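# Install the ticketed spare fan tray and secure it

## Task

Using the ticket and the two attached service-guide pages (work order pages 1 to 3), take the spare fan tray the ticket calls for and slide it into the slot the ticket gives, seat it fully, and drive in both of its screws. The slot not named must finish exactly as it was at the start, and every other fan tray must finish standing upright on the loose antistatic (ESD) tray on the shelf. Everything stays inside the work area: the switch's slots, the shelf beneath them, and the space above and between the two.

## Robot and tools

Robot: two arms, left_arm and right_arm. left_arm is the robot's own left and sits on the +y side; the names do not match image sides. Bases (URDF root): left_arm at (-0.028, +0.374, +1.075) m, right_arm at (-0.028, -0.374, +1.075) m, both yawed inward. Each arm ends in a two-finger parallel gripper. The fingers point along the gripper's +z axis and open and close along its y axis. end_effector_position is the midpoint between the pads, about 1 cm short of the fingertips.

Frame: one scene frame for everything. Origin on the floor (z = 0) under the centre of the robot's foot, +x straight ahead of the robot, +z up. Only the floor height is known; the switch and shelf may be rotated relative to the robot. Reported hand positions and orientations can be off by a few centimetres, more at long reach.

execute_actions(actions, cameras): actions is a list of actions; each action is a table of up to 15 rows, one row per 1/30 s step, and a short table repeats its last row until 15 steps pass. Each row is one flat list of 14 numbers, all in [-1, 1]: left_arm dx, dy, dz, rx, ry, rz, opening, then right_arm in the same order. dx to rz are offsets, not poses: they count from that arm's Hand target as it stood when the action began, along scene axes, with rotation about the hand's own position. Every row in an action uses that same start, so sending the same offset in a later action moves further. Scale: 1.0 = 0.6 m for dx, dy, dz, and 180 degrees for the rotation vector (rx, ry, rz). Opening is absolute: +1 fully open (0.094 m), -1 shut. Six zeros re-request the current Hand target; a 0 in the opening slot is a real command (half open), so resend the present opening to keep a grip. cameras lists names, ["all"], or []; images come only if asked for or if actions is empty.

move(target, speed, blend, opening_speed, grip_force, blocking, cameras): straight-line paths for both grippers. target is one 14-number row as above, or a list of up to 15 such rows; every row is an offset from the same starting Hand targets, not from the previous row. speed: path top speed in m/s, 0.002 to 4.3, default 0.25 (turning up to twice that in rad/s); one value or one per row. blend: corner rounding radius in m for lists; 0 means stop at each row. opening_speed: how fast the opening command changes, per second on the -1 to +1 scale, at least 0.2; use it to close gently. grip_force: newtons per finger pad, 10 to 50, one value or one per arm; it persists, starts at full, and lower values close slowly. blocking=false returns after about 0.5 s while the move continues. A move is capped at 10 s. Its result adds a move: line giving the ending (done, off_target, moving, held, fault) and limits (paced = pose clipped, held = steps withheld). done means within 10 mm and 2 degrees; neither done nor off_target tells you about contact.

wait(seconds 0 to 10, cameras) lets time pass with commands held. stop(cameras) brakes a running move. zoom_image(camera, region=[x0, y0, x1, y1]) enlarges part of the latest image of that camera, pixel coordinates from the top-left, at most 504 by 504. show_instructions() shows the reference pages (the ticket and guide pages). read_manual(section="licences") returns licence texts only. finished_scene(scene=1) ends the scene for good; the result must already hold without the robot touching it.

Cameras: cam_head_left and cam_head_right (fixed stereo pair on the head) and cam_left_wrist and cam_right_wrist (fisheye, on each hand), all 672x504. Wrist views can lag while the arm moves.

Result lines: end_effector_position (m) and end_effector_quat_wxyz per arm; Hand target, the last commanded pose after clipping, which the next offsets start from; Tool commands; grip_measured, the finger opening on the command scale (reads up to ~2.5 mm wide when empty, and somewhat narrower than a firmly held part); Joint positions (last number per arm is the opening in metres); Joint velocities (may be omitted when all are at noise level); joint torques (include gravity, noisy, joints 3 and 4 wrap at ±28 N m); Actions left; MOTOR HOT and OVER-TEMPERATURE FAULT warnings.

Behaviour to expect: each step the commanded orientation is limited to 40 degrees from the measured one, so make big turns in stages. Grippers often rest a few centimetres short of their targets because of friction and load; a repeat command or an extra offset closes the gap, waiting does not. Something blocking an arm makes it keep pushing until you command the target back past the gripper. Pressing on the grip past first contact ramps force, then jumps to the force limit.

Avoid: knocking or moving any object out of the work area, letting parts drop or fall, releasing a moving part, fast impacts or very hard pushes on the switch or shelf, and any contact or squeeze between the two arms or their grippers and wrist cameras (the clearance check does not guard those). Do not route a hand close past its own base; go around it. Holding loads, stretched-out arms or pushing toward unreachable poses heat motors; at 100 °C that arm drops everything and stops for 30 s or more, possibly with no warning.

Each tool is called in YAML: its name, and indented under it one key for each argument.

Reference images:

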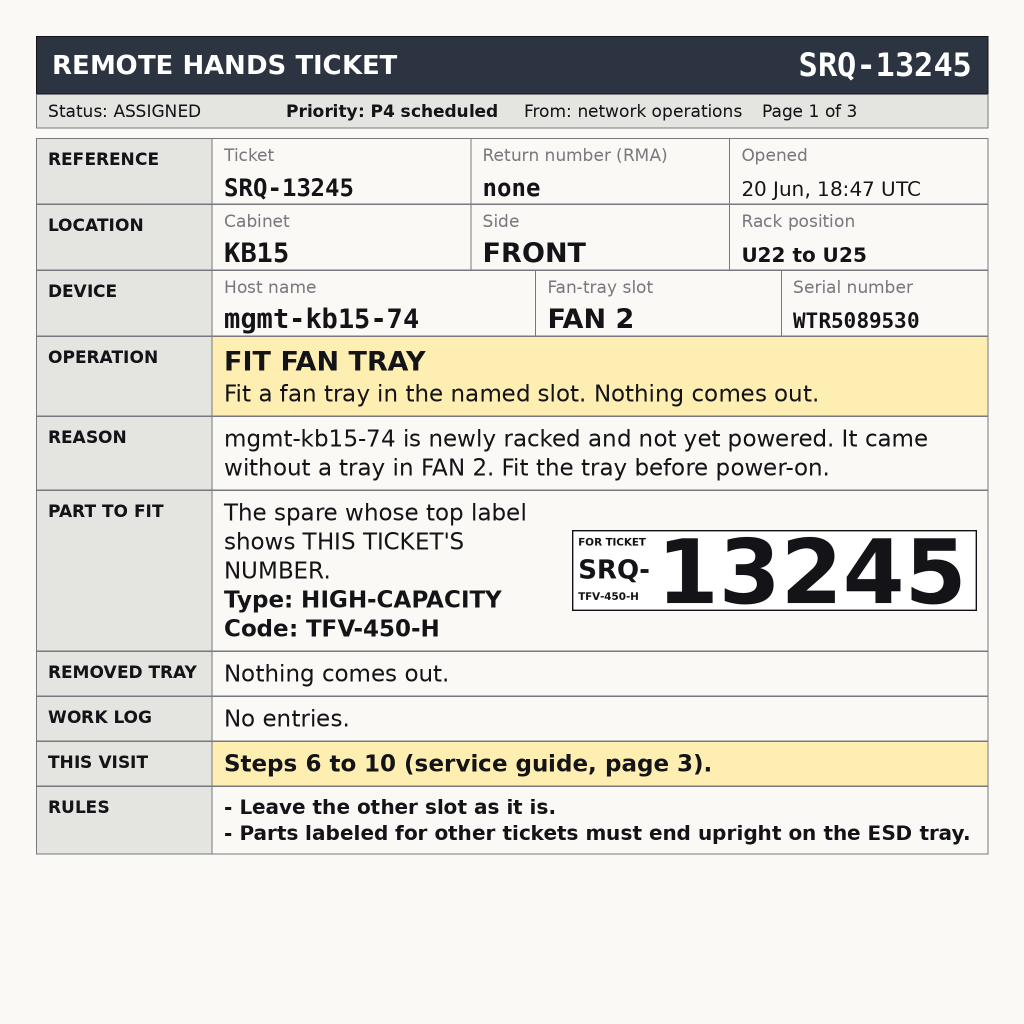

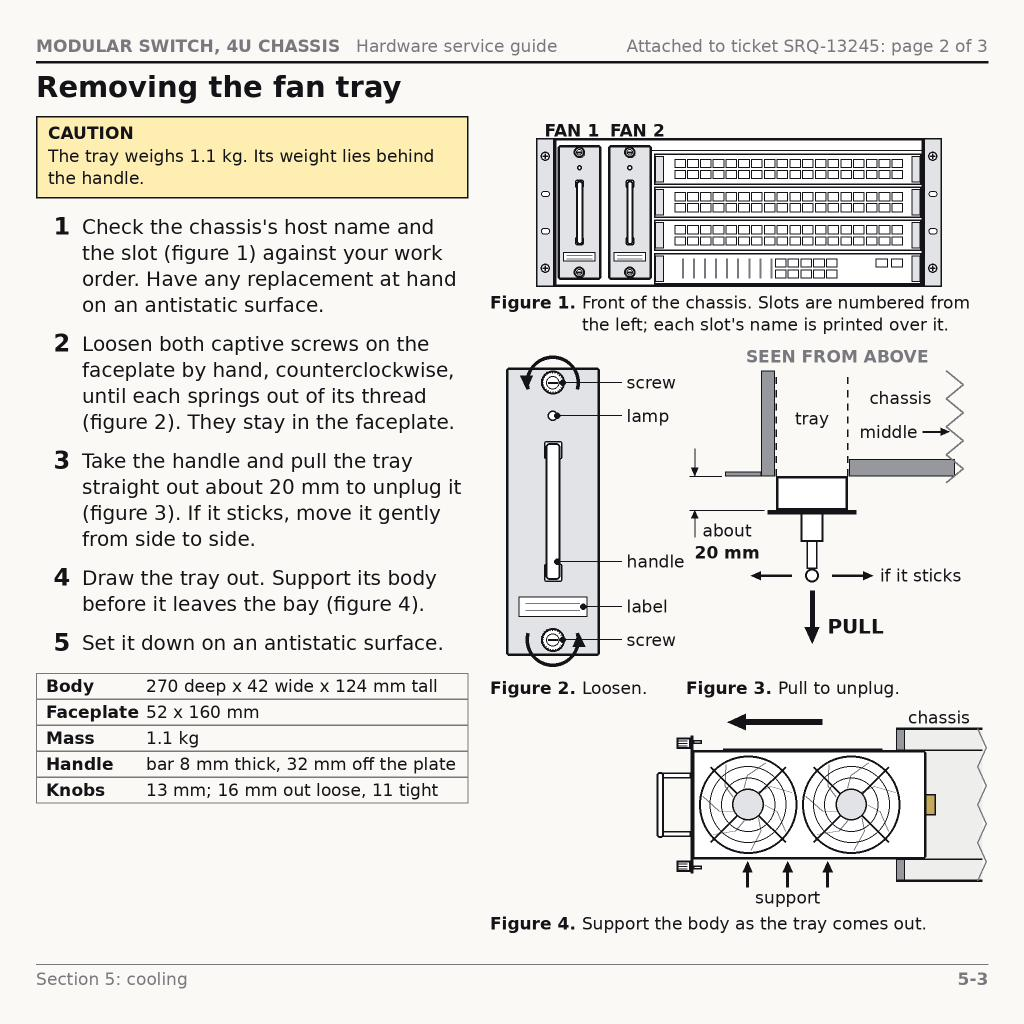

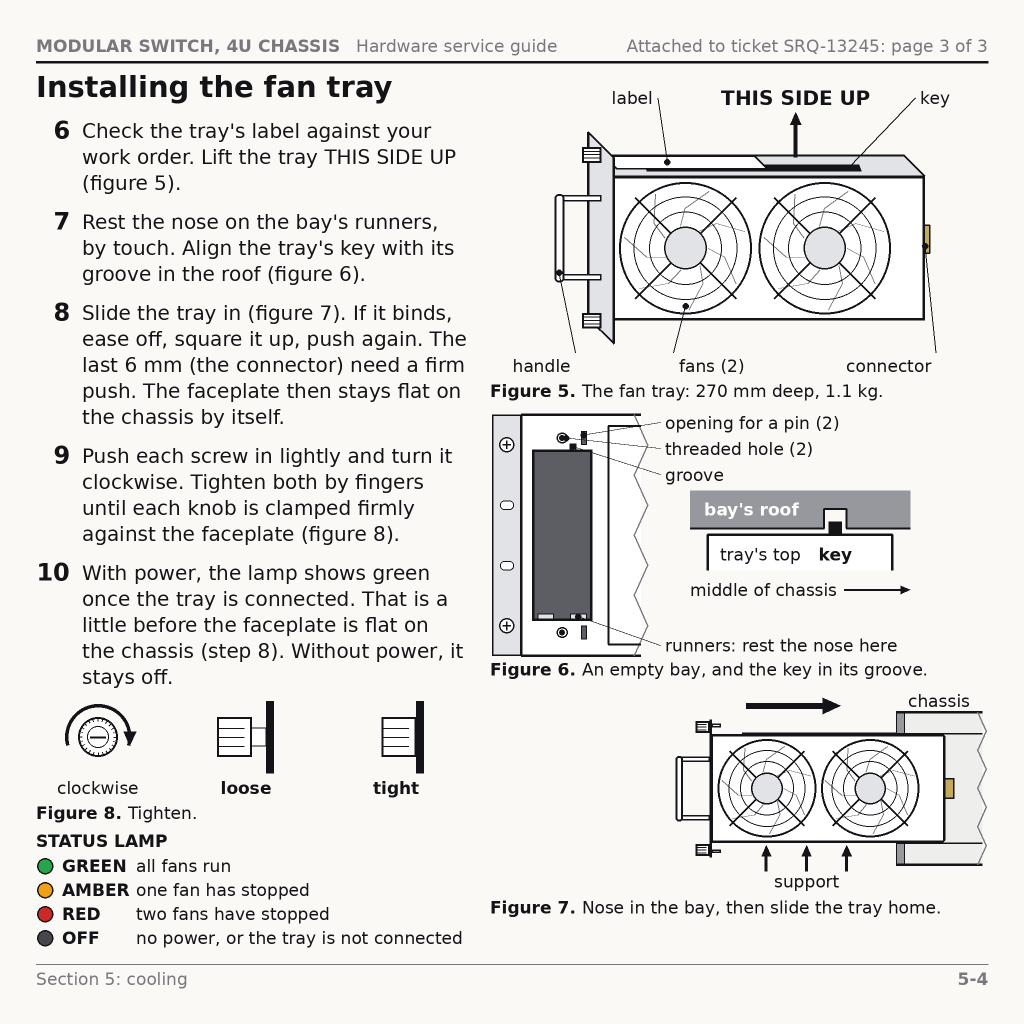

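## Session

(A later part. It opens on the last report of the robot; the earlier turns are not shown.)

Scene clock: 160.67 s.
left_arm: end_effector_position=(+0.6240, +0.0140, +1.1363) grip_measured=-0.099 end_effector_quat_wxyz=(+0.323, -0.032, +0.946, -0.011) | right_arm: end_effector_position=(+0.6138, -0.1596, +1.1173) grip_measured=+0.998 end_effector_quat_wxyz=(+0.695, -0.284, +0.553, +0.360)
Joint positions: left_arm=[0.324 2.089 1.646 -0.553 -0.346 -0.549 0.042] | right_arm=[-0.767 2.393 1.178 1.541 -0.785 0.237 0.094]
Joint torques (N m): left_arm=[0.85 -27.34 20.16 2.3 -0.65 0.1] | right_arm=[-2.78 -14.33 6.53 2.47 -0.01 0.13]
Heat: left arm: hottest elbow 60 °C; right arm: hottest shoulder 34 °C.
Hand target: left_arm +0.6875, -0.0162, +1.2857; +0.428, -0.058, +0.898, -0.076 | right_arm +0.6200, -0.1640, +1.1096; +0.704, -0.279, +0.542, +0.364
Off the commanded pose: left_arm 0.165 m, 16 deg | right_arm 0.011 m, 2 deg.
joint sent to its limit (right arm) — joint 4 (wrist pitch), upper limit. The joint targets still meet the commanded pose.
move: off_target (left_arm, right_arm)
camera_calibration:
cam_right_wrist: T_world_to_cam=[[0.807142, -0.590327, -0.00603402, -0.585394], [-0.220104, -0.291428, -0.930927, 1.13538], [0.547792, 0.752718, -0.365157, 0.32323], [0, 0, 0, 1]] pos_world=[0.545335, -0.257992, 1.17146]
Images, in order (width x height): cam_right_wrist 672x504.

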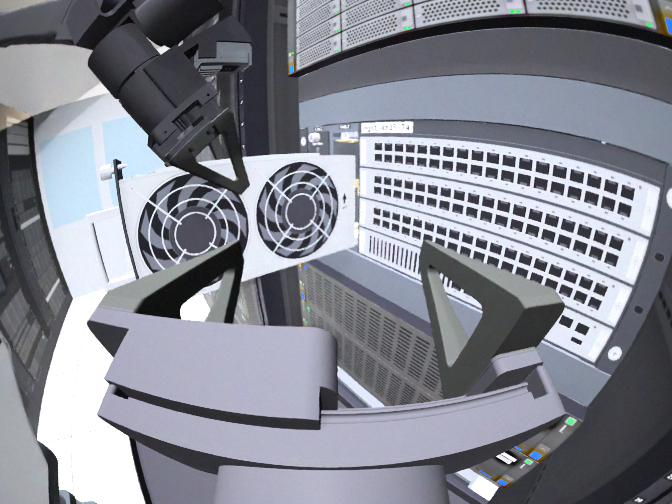

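move:
  target:
    - [-0.1375,0.011,0.005,0.0028,0.0041,0.0028,-0.25, 0,0,0,0,0,0,1]
    - [-0.029,0.011,-0.007,0.0028,0.0041,0.0028,-0.25, 0,0,0,0,0,0,1]
  speed: 0.1
  cameras: ["cam_right_wrist"]

zoom_image:
  camera: "cam_right_wrist"
  region: [325, 115, 375, 190]

Scene clock: 166.03 s.
left_arm: end_effector_position=(+0.6072, +0.0273, +1.1382) grip_measured=-0.099 end_effector_quat_wxyz=(+0.322, -0.038, +0.946, -0.004) | right_arm: end_effector_position=(+0.6138, -0.1596, +1.1173) grip_measured=+0.998 end_effector_quat_wxyz=(+0.695, -0.284, +0.553, +0.360)
Joint positions: left_arm=[0.324 2.042 1.573 -0.54 -0.359 -0.56 0.042] | right_arm=[-0.767 2.393 1.178 1.541 -0.785 0.237 0.094]
Joint torques (N m): left_arm=[1.79 -25.93 20.7 1.77 -0.63 0.08] | right_arm=[-2.9 -14.33 6.53 2.47 -0.01 0.13]
Heat: left arm: hottest elbow 61 °C; right arm: hottest shoulder 35 °C.
Hand target: left_arm +0.6701, -0.0094, +1.2816; +0.423, -0.060, +0.901, -0.070 | right_arm +0.6200, -0.1640, +1.1096; +0.704, -0.279, +0.542, +0.364
Off the commanded pose: left_arm 0.161 m, 15 deg | right_arm 0.011 m, 2 deg.
joint sent to its limit (right arm) — joint 4 (wrist pitch), upper limit. The joint targets still meet the commanded pose.
move: off_target (left_arm, right_arm)
camera_calibration:
cam_right_wrist: T_world_to_cam=[[0.807142, -0.590327, -0.00603402, -0.585394], [-0.220104, -0.291428, -0.930927, 1.13538], [0.547792, 0.752718, -0.365157, 0.32323], [0, 0, 0, 1]] pos_world=[0.545335, -0.257992, 1.17146]
Images, in order (width x height): cam_right_wrist 672x504.

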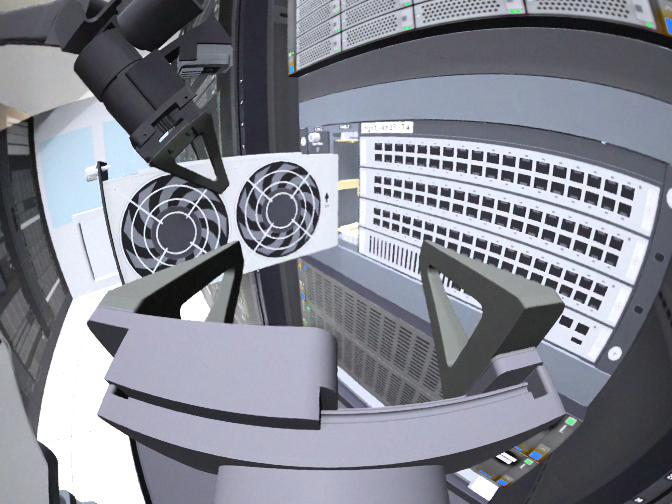

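Scaled by 6.720 from the camera's 672x504 image, which has a finer 960x720 frame.

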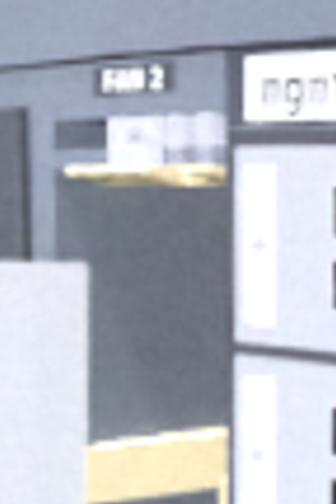

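move:
  target: [-0.0211,-0.0384,0,0,0,-0.0105,-0.25, 0,0,0,0,0,0,1]
  speed: 0.03

Scene clock: 168.60 s.
left_arm: end_effector_position=(+0.5984, +0.0103, +1.1390) grip_measured=-0.099 end_effector_quat_wxyz=(+0.322, -0.026, +0.946, -0.010) | right_arm: end_effector_position=(+0.6138, -0.1596, +1.1173) grip_measured=+0.998 end_effector_quat_wxyz=(+0.695, -0.284, +0.553, +0.360)
Joint positions: left_arm=[0.298 2.042 1.575 -0.54 -0.357 -0.561 0.042] | right_arm=[-0.767 2.393 1.178 1.541 -0.785 0.237 0.094]
Joint torques (N m): left_arm=[1.03 -25.41 20.78 1.99 -0.6 0.13] | right_arm=[-2.84 -14.39 6.53 2.47 -0.01 0.13]
Heat: left arm: hottest elbow 61 °C; right arm: hottest shoulder 35 °C.
Hand target: left_arm +0.6573, -0.0325, +1.2815; +0.422, -0.045, +0.902, -0.077 | right_arm +0.6200, -0.1640, +1.1096; +0.704, -0.279, +0.542, +0.364
Off the commanded pose: left_arm 0.160 m, 15 deg | right_arm 0.011 m, 2 deg.
joint sent to its limit (right arm) — joint 4 (wrist pitch), upper limit. The joint targets still meet the commanded pose.
move: off_target (left_arm, right_arm)

move:
  target: [0.0094,-0.0066,0.028,-0.0055,-0.0078,0,-0.25, 0,0,0,0,0,0,1]
  speed: 0.03
  cameras: ["cam_right_wrist"]

zoom_image:
  camera: "cam_right_wrist"
  region: [325, 115, 375, 190]

Scene clock: 170.97 s.
left_arm: end_effector_position=(+0.6054, +0.0054, +1.1500) grip_measured=-0.099 end_effector_quat_wxyz=(+0.331, -0.028, +0.943, -0.016) | right_arm: end_effector_position=(+0.6138, -0.1596, +1.1173) grip_measured=+0.998 end_effector_quat_wxyz=(+0.695, -0.284, +0.553, +0.360)
Joint positions: left_arm=[0.298 2.042 1.598 -0.54 -0.357 -0.56 0.042] | right_arm=[-0.767 2.393 1.178 1.541 -0.785 0.237 0.094]
Joint torques (N m): left_arm=[-0.03 -25.17 20.81 2.1 -0.64 0.11] | right_arm=[-2.84 -14.33 6.52 2.47 -0.01 0.13]
Heat: left arm: hottest elbow 61 °C; right arm: hottest shoulder 35 °C.
Hand target: left_arm +0.6630, -0.0365, +1.2984; +0.433, -0.048, +0.896, -0.085 | right_arm +0.6200, -0.1640, +1.1096; +0.704, -0.279, +0.542, +0.364
Off the commanded pose: left_arm 0.164 m, 15 deg | right_arm 0.011 m, 2 deg.
joint sent to its limit (right arm) — joint 4 (wrist pitch), upper limit. The joint targets still meet the commanded pose.
move: off_target (left_arm, right_arm)
camera_calibration:
cam_right_wrist: T_world_to_cam=[[0.807142, -0.590327, -0.00603402, -0.585394], [-0.220104, -0.291428, -0.930927, 1.13538], [0.547792, 0.752718, -0.365157, 0.32323], [0, 0, 0, 1]] pos_world=[0.545335, -0.257992, 1.17146]
Images, in order (width x height): cam_right_wrist 672x504.

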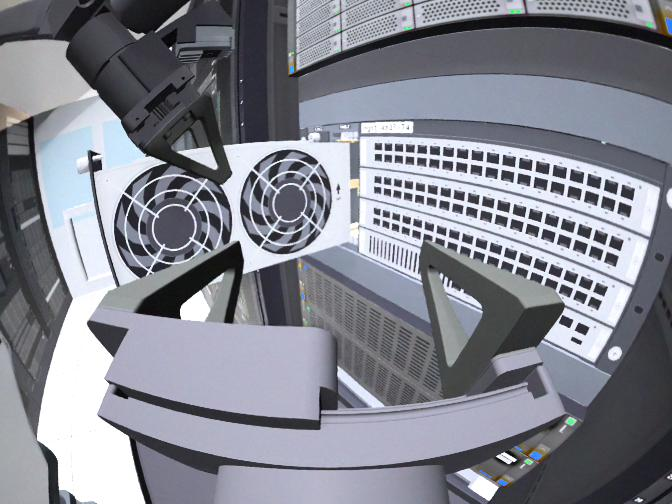

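Scaled by 6.720 from the camera's 672x504 image, which has a finer 960x720 frame.

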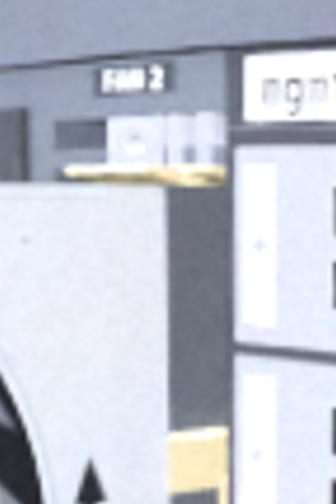

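move:
  target: [0.037,0.0312,-0.0018,0,0,0.011,-0.25, 0,0,0,0,0,0,1]
  speed: 0.04
  cameras: ["cam_right_wrist"]

zoom_image:
  camera: "cam_right_wrist"
  region: [325, 115, 375, 190]

Scene clock: 174.80 s.
left_arm: end_effector_position=(+0.6228, +0.0142, +1.1486) grip_measured=-0.099 end_effector_quat_wxyz=(+0.332, -0.039, +0.943, -0.013) | right_arm: end_effector_position=(+0.6138, -0.1596, +1.1173) grip_measured=+0.998 end_effector_quat_wxyz=(+0.695, -0.284, +0.553, +0.360)
Joint positions: left_arm=[0.321 2.069 1.639 -0.551 -0.357 -0.56 0.042] | right_arm=[-0.767 2.393 1.178 1.541 -0.785 0.237 0.094]
Joint torques (N m): left_arm=[1.03 -26.46 21.05 2.07 -0.64 0.07] | right_arm=[-2.84 -14.39 6.53 2.48 -0.02 0.13]
Heat: left arm: hottest elbow 62 °C; right arm: hottest shoulder 35 °C.
Hand target: left_arm +0.6852, -0.0178, +1.2973; +0.434, -0.063, +0.895, -0.078 | right_arm +0.6200, -0.1640, +1.1096; +0.704, -0.279, +0.542, +0.364
Off the commanded pose: left_arm 0.164 m, 15 deg | right_arm 0.011 m, 2 deg.
joint sent to its limit (right arm) — joint 4 (wrist pitch), upper limit. The joint targets still meet the commanded pose.
move: off_target (left_arm, right_arm)
camera_calibration:
cam_right_wrist: T_world_to_cam=[[0.807142, -0.590327, -0.00603402, -0.585394], [-0.220104, -0.291428, -0.930927, 1.13538], [0.547792, 0.752718, -0.365157, 0.32323], [0, 0, 0, 1]] pos_world=[0.545335, -0.257992, 1.17146]
Images, in order (width x height): cam_right_wrist 672x504.

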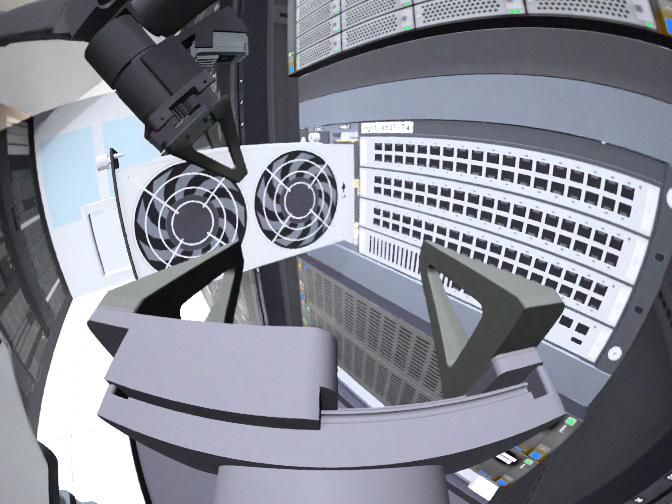

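Scaled by 6.720 from the camera's 672x504 image, which has a finer 960x720 frame.

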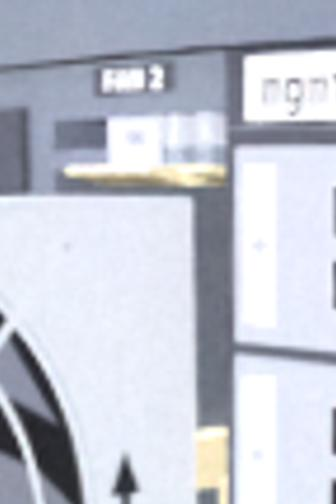

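move:
  target: [0,0,0,0,0,0,-0.25, -0.225,0.032,0.009,0,0,-0.19,1]
  speed: 0.2
  cameras: ["cam_right_wrist"]

zoom_image:
  camera: "cam_right_wrist"
  region: [215, 70, 315, 220]

Scene clock: 178.87 s.
left_arm: end_effector_position=(+0.6228, +0.0142, +1.1486) grip_measured=-0.099 end_effector_quat_wxyz=(+0.332, -0.039, +0.943, -0.013) | right_arm: end_effector_position=(+0.4878, -0.1485, +1.1026) grip_measured=+0.998 end_effector_quat_wxyz=(+0.706, -0.116, +0.687, +0.127)
Joint positions: left_arm=[0.321 2.069 1.639 -0.551 -0.357 -0.56 0.042] | right_arm=[-0.463 2.178 0.665 1.543 0.099 0.007 0.094]
Joint torques (N m): left_arm=[1.14 -25.99 20.77 2.14 -0.72 0.08] | right_arm=[-1.44 -13.68 1.52 2.8 0.12 -0.07]
Heat: left arm: hottest elbow 64 °C; right arm: hottest shoulder 35 °C.
Hand target: left_arm +0.6852, -0.0178, +1.2973; +0.434, -0.063, +0.895, -0.078 | right_arm +0.4851, -0.1449, +1.1151; +0.780, -0.107, +0.600, +0.141
Off the commanded pose: left_arm 0.164 m, 15 deg | right_arm 0.013 m, 13 deg.
joint sent to its limit (right arm) — joint 4 (wrist pitch), upper limit. The joint targets are off in orientation, not in position.
move: off_target (left_arm, right_arm)
camera_calibration:
cam_right_wrist: T_world_to_cam=[[0.325224, -0.945584, -0.0100464, -0.290433], [-0.51622, -0.168627, -0.839692, 1.15936], [0.792305, 0.278274, -0.542971, 0.384938], [0, 0, 0, 1]] pos_world=[0.387951, -0.186248, 1.1796]
Images, in order (width x height): cam_right_wrist 672x504.

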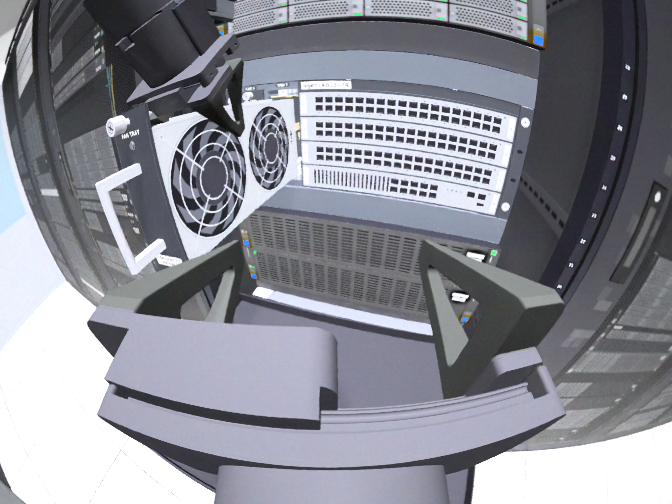

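Scaled by 3.360 from the camera's 672x504 image, which has a finer 960x720 frame.

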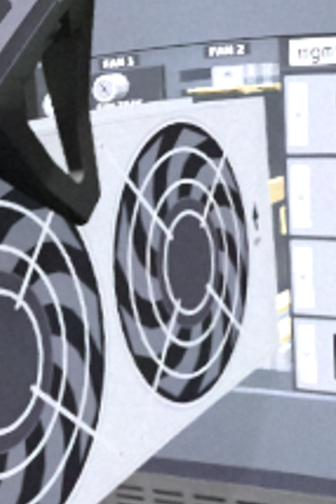

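zoom_image:
  camera: "cam_right_wrist"
  region: [265, 80, 305, 140]

zoom_image:
  camera: "cam_right_wrist"
  region: [265, 135, 305, 195]

Scaled by 8.400 from the camera's 672x504 image, which has a finer 960x720 frame.

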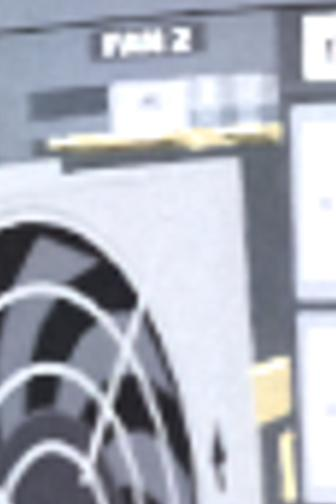

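Scaled by 8.400 from the camera's 672x504 image, which has a finer 960x720 frame.

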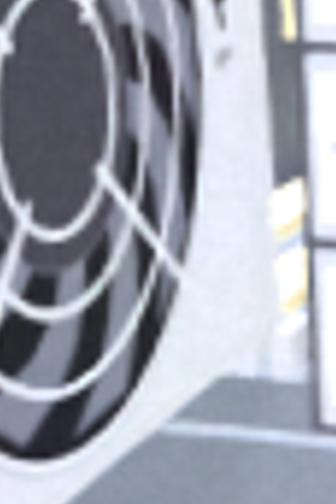

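move:
  target:
    - [-0.108,0.0,0.008,0,0,0,-0.25, 0,0,0,0,0,0,1]
    - [0.009,-0.0025,0.0048,-0.0009,-0.0013,0.0008,-0.25, 0,0,0,0,0,0,1]
  speed: [0.1,0.05]
  cameras: ["cam_right_wrist"]

zoom_image:
  camera: "cam_right_wrist"
  region: [265, 80, 305, 140]

zoom_image:
  camera: "cam_right_wrist"
  region: [265, 135, 305, 195]

Scene clock: 185.27 s.
left_arm: end_effector_position=(+0.6260, +0.0114, +1.1488) grip_measured=-0.099 end_effector_quat_wxyz=(+0.333, -0.039, +0.942, -0.013) | right_arm: end_effector_position=(+0.4878, -0.1486, +1.1026) grip_measured=+0.998 end_effector_quat_wxyz=(+0.706, -0.116, +0.687, +0.127)
Joint positions: left_arm=[0.32 2.078 1.655 -0.556 -0.358 -0.56 0.042] | right_arm=[-0.463 2.178 0.665 1.543 0.1 0.007 0.094]
Joint torques (N m): left_arm=[1.32 -25.05 21.38 1.84 -0.62 0.15] | right_arm=[-1.49 -13.63 1.52 2.78 0.12 -0.07]
Heat: left arm: hottest elbow 66 °C; right arm: hottest shoulder 35 °C.
Hand target: left_arm +0.6907, -0.0193, +1.3000; +0.436, -0.065, +0.894, -0.079 | right_arm +0.4850, -0.1448, +1.1151; +0.780, -0.107, +0.600, +0.141
Off the commanded pose: left_arm 0.167 m, 15 deg | right_arm 0.013 m, 13 deg.
joint sent to its limit (right arm) — joint 4 (wrist pitch), upper limit. The joint targets are off in orientation, not in position.
move: off_target (left_arm, right_arm)
camera_calibration:
cam_right_wrist: T_world_to_cam=[[0.324826, -0.94572, -0.0101006, -0.29027], [-0.51631, -0.168369, -0.839688, 1.15949], [0.792409, 0.277967, -0.542975, 0.384767], [0, 0, 0, 1]] pos_world=[0.38805, -0.186246, 1.1796]
Images, in order (width x height): cam_right_wrist 672x504.

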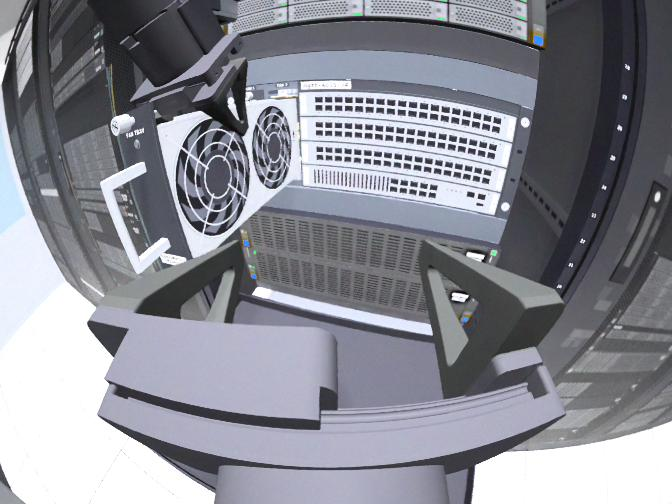

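Scaled by 8.400 from the camera's 672x504 image, which has a finer 960x720 frame.

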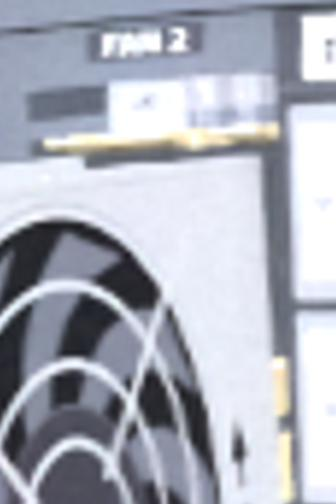

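Scaled by 8.400 from the camera's 672x504 image, which has a finer 960x720 frame.

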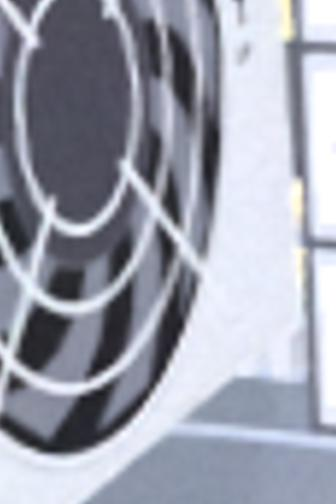

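move:
  target: [0.0305,0.0047,0.006,0.0007,-0.0018,0,-0.25, 0,0,0,0,0,0,1]
  speed: 0.05
  cameras: ["cam_right_wrist"]

zoom_image:
  camera: "cam_right_wrist"
  region: [265, 80, 305, 140]

zoom_image:
  camera: "cam_right_wrist"
  region: [265, 135, 305, 195]

Scene clock: 190.23 s.
left_arm: end_effector_position=(+0.6393, +0.0146, +1.1521) grip_measured=-0.099 end_effector_quat_wxyz=(+0.331, -0.038, +0.943, -0.011) | right_arm: end_effector_position=(+0.4878, -0.1486, +1.1026) grip_measured=+0.998 end_effector_quat_wxyz=(+0.706, -0.116, +0.687, +0.127)
Joint positions: left_arm=[0.335 2.099 1.7 -0.58 -0.351 -0.545 0.042] | right_arm=[-0.463 2.178 0.665 1.543 0.1 0.007 0.094]
Joint torques (N m): left_arm=[1.2 -26.29 21.9 2.36 -0.51 0.11] | right_arm=[-1.49 -13.63 1.52 2.77 0.12 -0.07]
Heat: left arm: hottest elbow 68 °C; right arm: hottest shoulder 35 °C.
Hand target: left_arm +0.7089, -0.0164, +1.3037; +0.438, -0.064, +0.893, -0.078 | right_arm +0.4850, -0.1448, +1.1151; +0.780, -0.107, +0.600, +0.141
Off the commanded pose: left_arm 0.170 m, 16 deg | right_arm 0.013 m, 13 deg.
joint sent to its limit (right arm) — joint 4 (wrist pitch), upper limit. The joint targets are off in orientation, not in position.
move: off_target (left_arm, right_arm)
camera_calibration:
cam_right_wrist: T_world_to_cam=[[0.324826, -0.94572, -0.0101006, -0.29027], [-0.51631, -0.168369, -0.839688, 1.15949], [0.792409, 0.277967, -0.542975, 0.384767], [0, 0, 0, 1]] pos_world=[0.38805, -0.186246, 1.1796]
Images, in order (width x height): cam_right_wrist 672x504.

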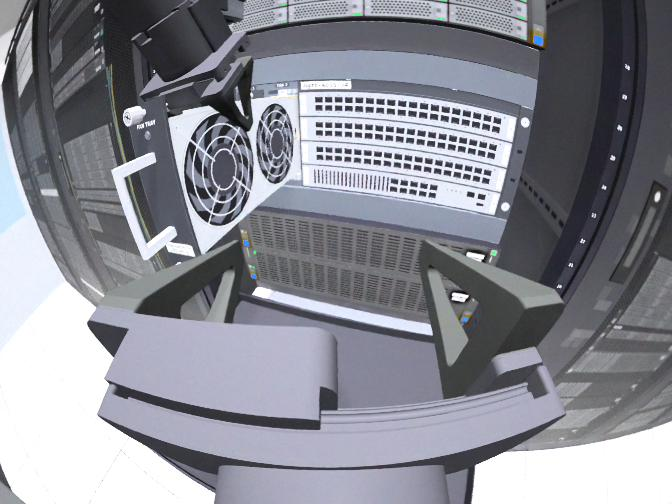

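Scaled by 8.400 from the camera's 672x504 image, which has a finer 960x720 frame.

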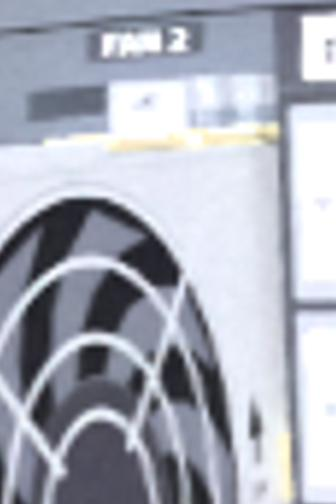

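Scaled by 8.400 from the camera's 672x504 image, which has a finer 960x720 frame.

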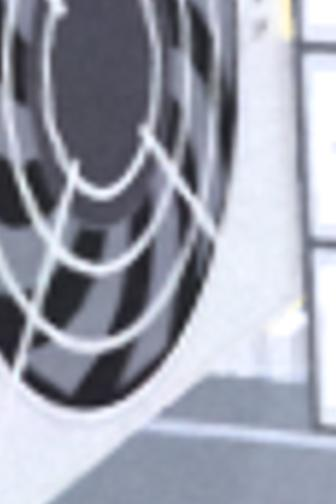

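move:
  target: [0,0,0,0,0,0,-0.25, 0.225,-0.032,-0.009,0,0,0.19,1]
  speed: 0.2
  cameras: ["cam_right_wrist","cam_left_wrist"]

zoom_image:
  camera: "cam_right_wrist"
  region: [325, 115, 375, 190]

zoom_image:
  camera: "cam_left_wrist"
  region: [270, 0, 400, 70]

zoom_image:
  camera: "cam_right_wrist"
  region: [325, 185, 375, 260]

Scene clock: 194.33 s.
left_arm: end_effector_position=(+0.6393, +0.0146, +1.1521) grip_measured=-0.099 end_effector_quat_wxyz=(+0.331, -0.038, +0.943, -0.011) | right_arm: end_effector_position=(+0.6142, -0.1613, +1.1176) grip_measured=+0.998 end_effector_quat_wxyz=(+0.696, -0.283, +0.553, +0.359)
Joint positions: left_arm=[0.335 2.099 1.7 -0.58 -0.351 -0.545 0.042] | right_arm=[-0.769 2.393 1.178 1.543 -0.785 0.237 0.094]
Joint torques (N m): left_arm=[1.79 -26.29 21.98 2.3 -0.59 0.16] | right_arm=[-2.67 -14.39 6.52 2.4 -0.01 0.12]
Heat: left arm: hottest elbow 70 °C; right arm: hottest shoulder 35 °C.
Hand target: left_arm +0.7089, -0.0164, +1.3037; +0.438, -0.064, +0.893, -0.078 | right_arm +0.6200, -0.1640, +1.1096; +0.704, -0.279, +0.542, +0.364
Off the commanded pose: left_arm 0.170 m, 16 deg | right_arm 0.010 m, 2 deg.
joint sent to its limit (right arm) — joint 4 (wrist pitch), upper limit. The joint targets still meet the commanded pose.
move: off_target (left_arm)
camera_calibration:
cam_left_wrist: T_world_to_cam=[[0.085772, -0.994789, 0.0551256, -0.10699], [-0.996264, -0.0850766, 0.014844, 0.616408], [-0.0100768, -0.0561929, -0.998369, 1.28227], [0, 0, 0, 1]] pos_world=[0.636203, 0.0180642, 1.27692]
cam_right_wrist: T_world_to_cam=[[0.805524, -0.592547, -0.0042661, -0.588024], [-0.218857, -0.290815, -0.931412, 1.13517], [0.550665, 0.751209, -0.363942, 0.321053], [0, 0, 0, 1]] pos_world=[0.545316, -0.259484, 1.17165]
Images, in order (width x height): cam_left_wrist 672x504, cam_right_wrist 672x504.

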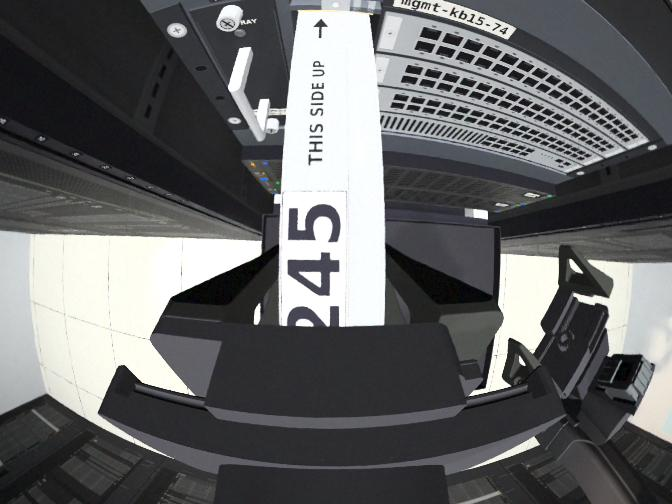

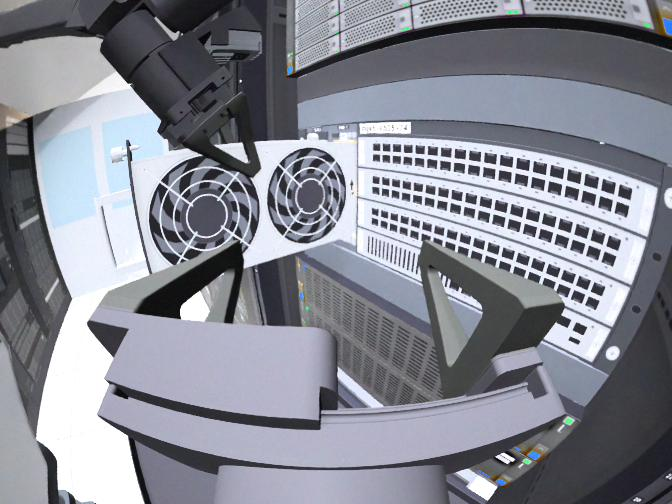

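Scaled by 6.720 from the camera's 672x504 image, which has a finer 960x720 frame.

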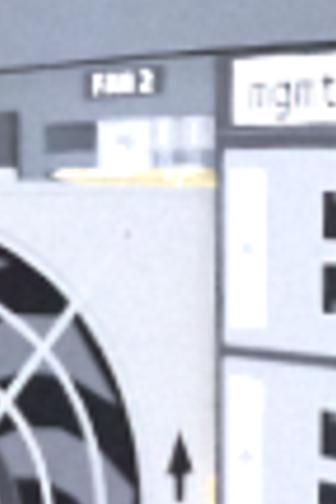

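Scaled by 3.877 from the camera's 672x504 image, which has a finer 960x720 frame.

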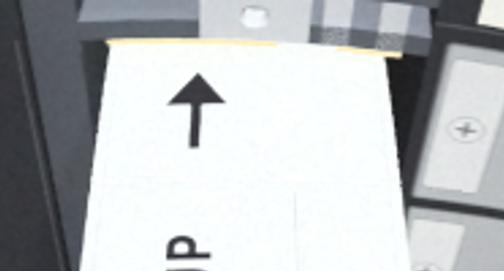

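Scaled by 6.720 from the camera's 672x504 image, which has a finer 960x720 frame.

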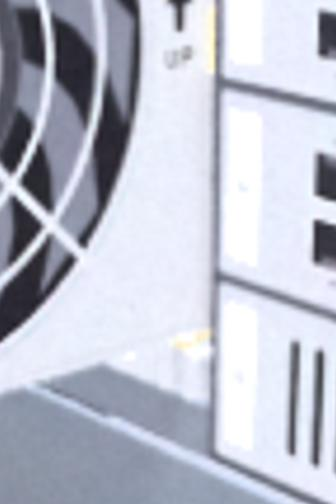

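wait:
  seconds: 0
  cameras: ["cam_head_left","cam_head_right","cam_left_wrist"]

zoom_image:
  camera: "cam_head_left"
  region: [290, 110, 410, 270]

zoom_image:
  camera: "cam_head_right"
  region: [210, 110, 330, 270]

zoom_image:
  camera: "cam_left_wrist"
  region: [210, 0, 450, 150]

Scene clock: 195.20 s.
left_arm: end_effector_position=(+0.6393, +0.0146, +1.1521) grip_measured=-0.099 end_effector_quat_wxyz=(+0.331, -0.038, +0.943, -0.011) | right_arm: end_effector_position=(+0.6142, -0.1613, +1.1176) grip_measured=+0.998 end_effector_quat_wxyz=(+0.696, -0.283, +0.553, +0.359)
Joint positions: left_arm=[0.335 2.099 1.7 -0.58 -0.351 -0.545 0.042] | right_arm=[-0.769 2.393 1.178 1.543 -0.785 0.237 0.094]
Joint torques (N m): left_arm=[1.26 -25.88 21.96 2.39 -0.56 0.12] | right_arm=[-2.67 -14.33 6.53 2.39 -0.02 0.13]
Heat: left arm: hottest elbow 71 °C; right arm: hottest shoulder 35 °C.
Hand target: left_arm +0.7089, -0.0164, +1.3037; +0.438, -0.064, +0.893, -0.078 | right_arm +0.6200, -0.1640, +1.1096; +0.704, -0.278, +0.542, +0.364
Tool commands: left_gripper/opening=-0.25 right_gripper/opening=+1.0
Off the commanded pose: left_arm 0.170 m, 16 deg | right_arm 0.010 m, 2 deg.
camera_calibration:
cam_left_wrist: T_world_to_cam=[[0.085772, -0.994789, 0.0551256, -0.10699], [-0.996264, -0.0850766, 0.014844, 0.616408], [-0.0100768, -0.0561929, -0.998369, 1.28227], [0, 0, 0, 1]] pos_world=[0.636203, 0.0180642, 1.27692]
Images, in order (width x height): cam_head_left 672x504, cam_head_right 672x504, cam_left_wrist 672x504.

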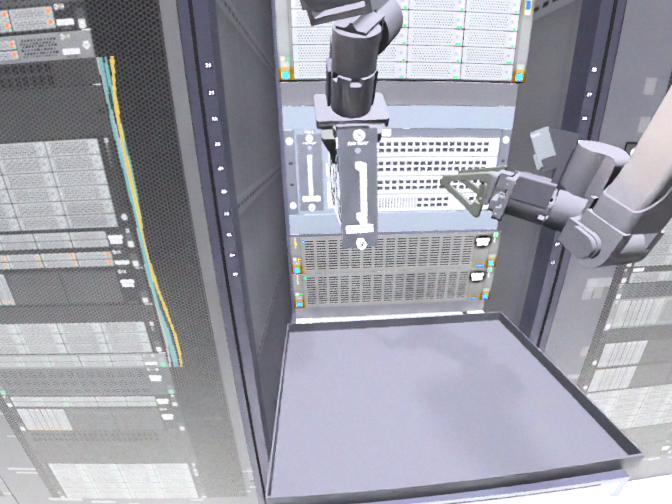

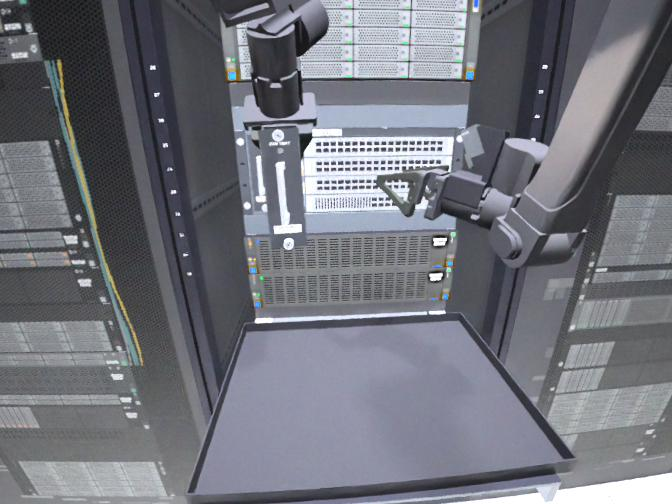

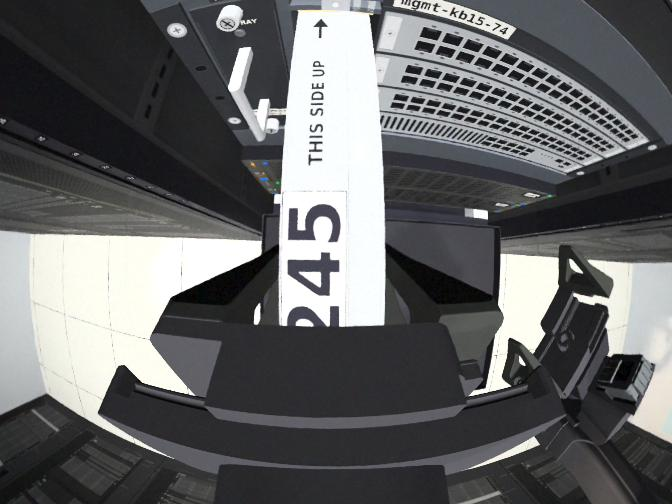

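Scaled by 3.150 from the camera's 672x504 image, which has a finer 960x720 frame.

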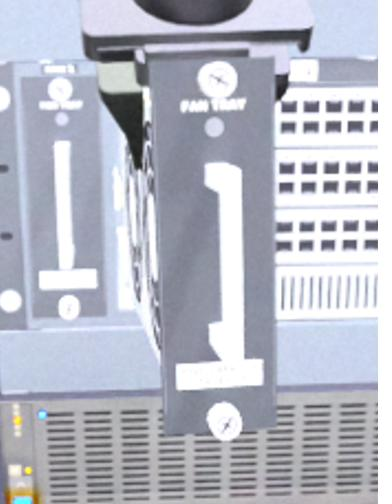

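Scaled by 3.150 from the camera's 672x504 image, which has a finer 960x720 frame.

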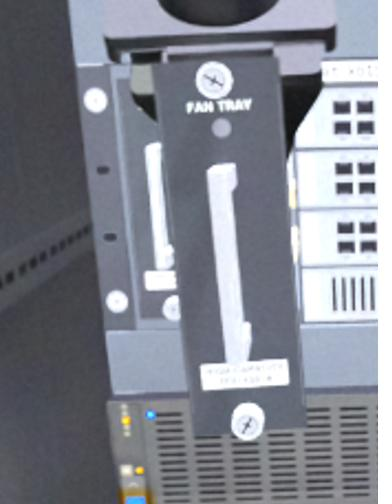

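Scaled by 2.100 from the camera's 672x504 image, which has a finer 960x720 frame.

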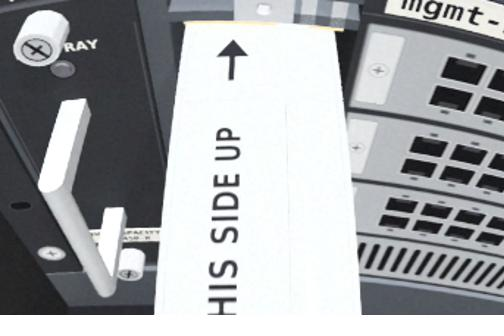

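zoom_image:
  camera: "cam_head_left"
  region: [270, 120, 330, 220]

zoom_image:
  camera: "cam_head_right"
  region: [225, 120, 285, 220]

zoom_image:
  camera: "cam_head_left"
  region: [470, 120, 530, 220]

zoom_image:
  camera: "cam_head_right"
  region: [425, 120, 485, 220]

Scaled by 5.040 from the camera's 672x504 image, which has a finer 960x720 frame.

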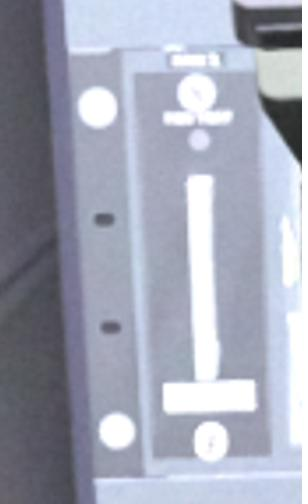

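Scaled by 5.040 from the camera's 672x504 image, which has a finer 960x720 frame.

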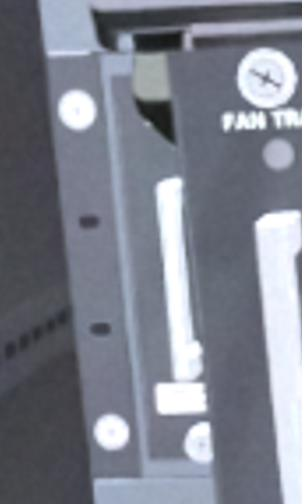

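Scaled by 5.040 from the camera's 672x504 image, which has a finer 960x720 frame.

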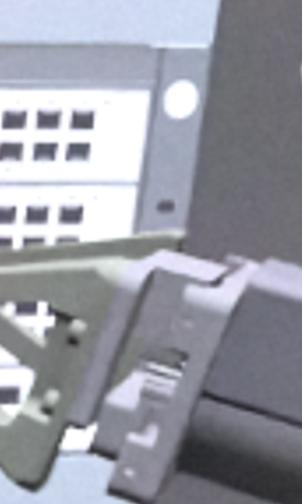

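Scaled by 5.040 from the camera's 672x504 image, which has a finer 960x720 frame.

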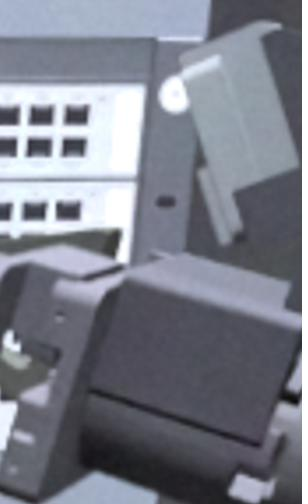

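move:
  target:
    - [-0.132,0.0082,0.0,0.0049,0.0001,-0.0116,-0.25, 0,0,0,0,0,0,1]
    - [-0.0237,0.0082,-0.0055,0.0049,0.0001,-0.0116,-0.25, 0,0,0,0,0,0,1]
  speed: [0.1,0.05]
  cameras: ["cam_right_wrist","cam_left_wrist"]

zoom_image:
  camera: "cam_right_wrist"
  region: [325, 115, 375, 190]

zoom_image:
  camera: "cam_left_wrist"
  region: [270, 0, 400, 70]

Scene clock: 205.37 s.
left_arm: end_effector_position=(+0.6297, +0.0182, +1.1508) grip_measured=-0.099 end_effector_quat_wxyz=(+0.333, -0.020, +0.943, -0.017) | right_arm: end_effector_position=(+0.6142, -0.1613, +1.1176) grip_measured=+0.998 end_effector_quat_wxyz=(+0.696, -0.283, +0.553, +0.359)
Joint positions: left_arm=[0.336 2.068 1.641 -0.538 -0.331 -0.509 0.042] | right_arm=[-0.769 2.393 1.178 1.543 -0.785 0.237 0.094]
Joint torques (N m): left_arm=[1.73 -25.58 21.2 1.95 -0.57 0.15] | right_arm=[-2.61 -14.39 6.53 2.39 -0.01 0.13]
Heat: left arm: hottest elbow 73 °C; right arm: hottest shoulder 36 °C.
Hand target: left_arm +0.6947, -0.0116, +1.3004; +0.437, -0.045, +0.895, -0.079 | right_arm +0.6200, -0.1640, +1.1096; +0.704, -0.279, +0.542, +0.364
Off the commanded pose: left_arm 0.166 m, 15 deg | right_arm 0.010 m, 2 deg.
joint sent to its limit (right arm) — joint 4 (wrist pitch), upper limit. The joint targets still meet the commanded pose.
move: off_target (left_arm)
camera_calibration:
cam_left_wrist: T_world_to_cam=[[0.0480511, -0.997317, 0.0552333, -0.0788308], [-0.998805, -0.0474819, 0.0115729, 0.611858], [-0.00891927, -0.0557234, -0.998406, 1.28039], [0, 0, 0, 1]] pos_world=[0.626335, 0.0217805, 1.27562]
cam_right_wrist: T_world_to_cam=[[0.805616, -0.592417, -0.00496455, -0.587364], [-0.219325, -0.29045, -0.931416, 1.13552], [0.550344, 0.751453, -0.363923, 0.321289], [0, 0, 0, 1]] pos_world=[0.545418, -0.259586, 1.17165]
Images, in order (width x height): cam_left_wrist 672x504, cam_right_wrist 672x504.

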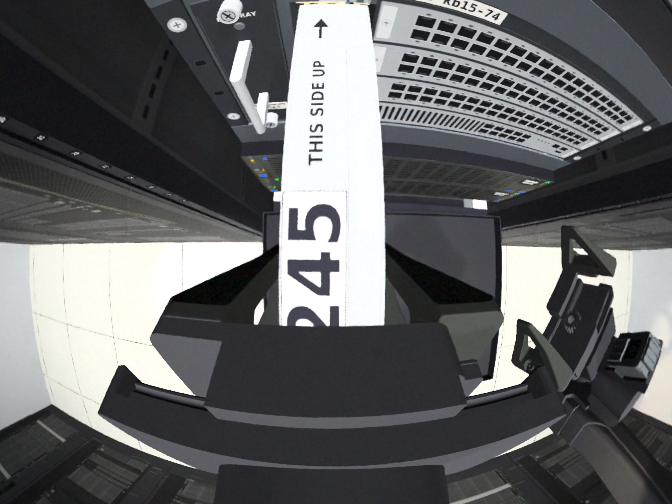

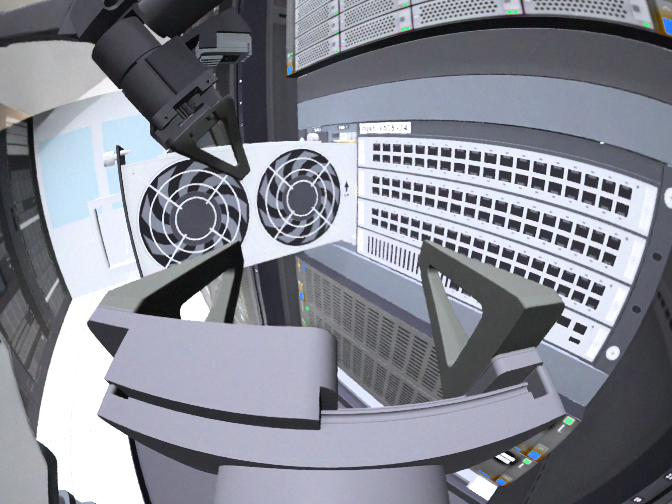

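Scaled by 6.720 from the camera's 672x504 image, which has a finer 960x720 frame.

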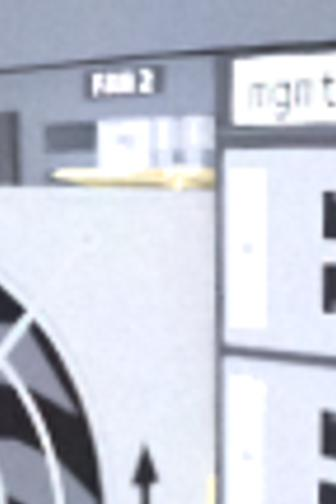

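Scaled by 3.877 from the camera's 672x504 image, which has a finer 960x720 frame.

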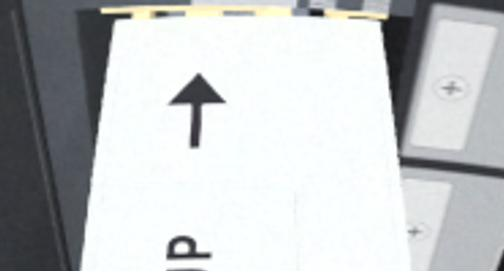

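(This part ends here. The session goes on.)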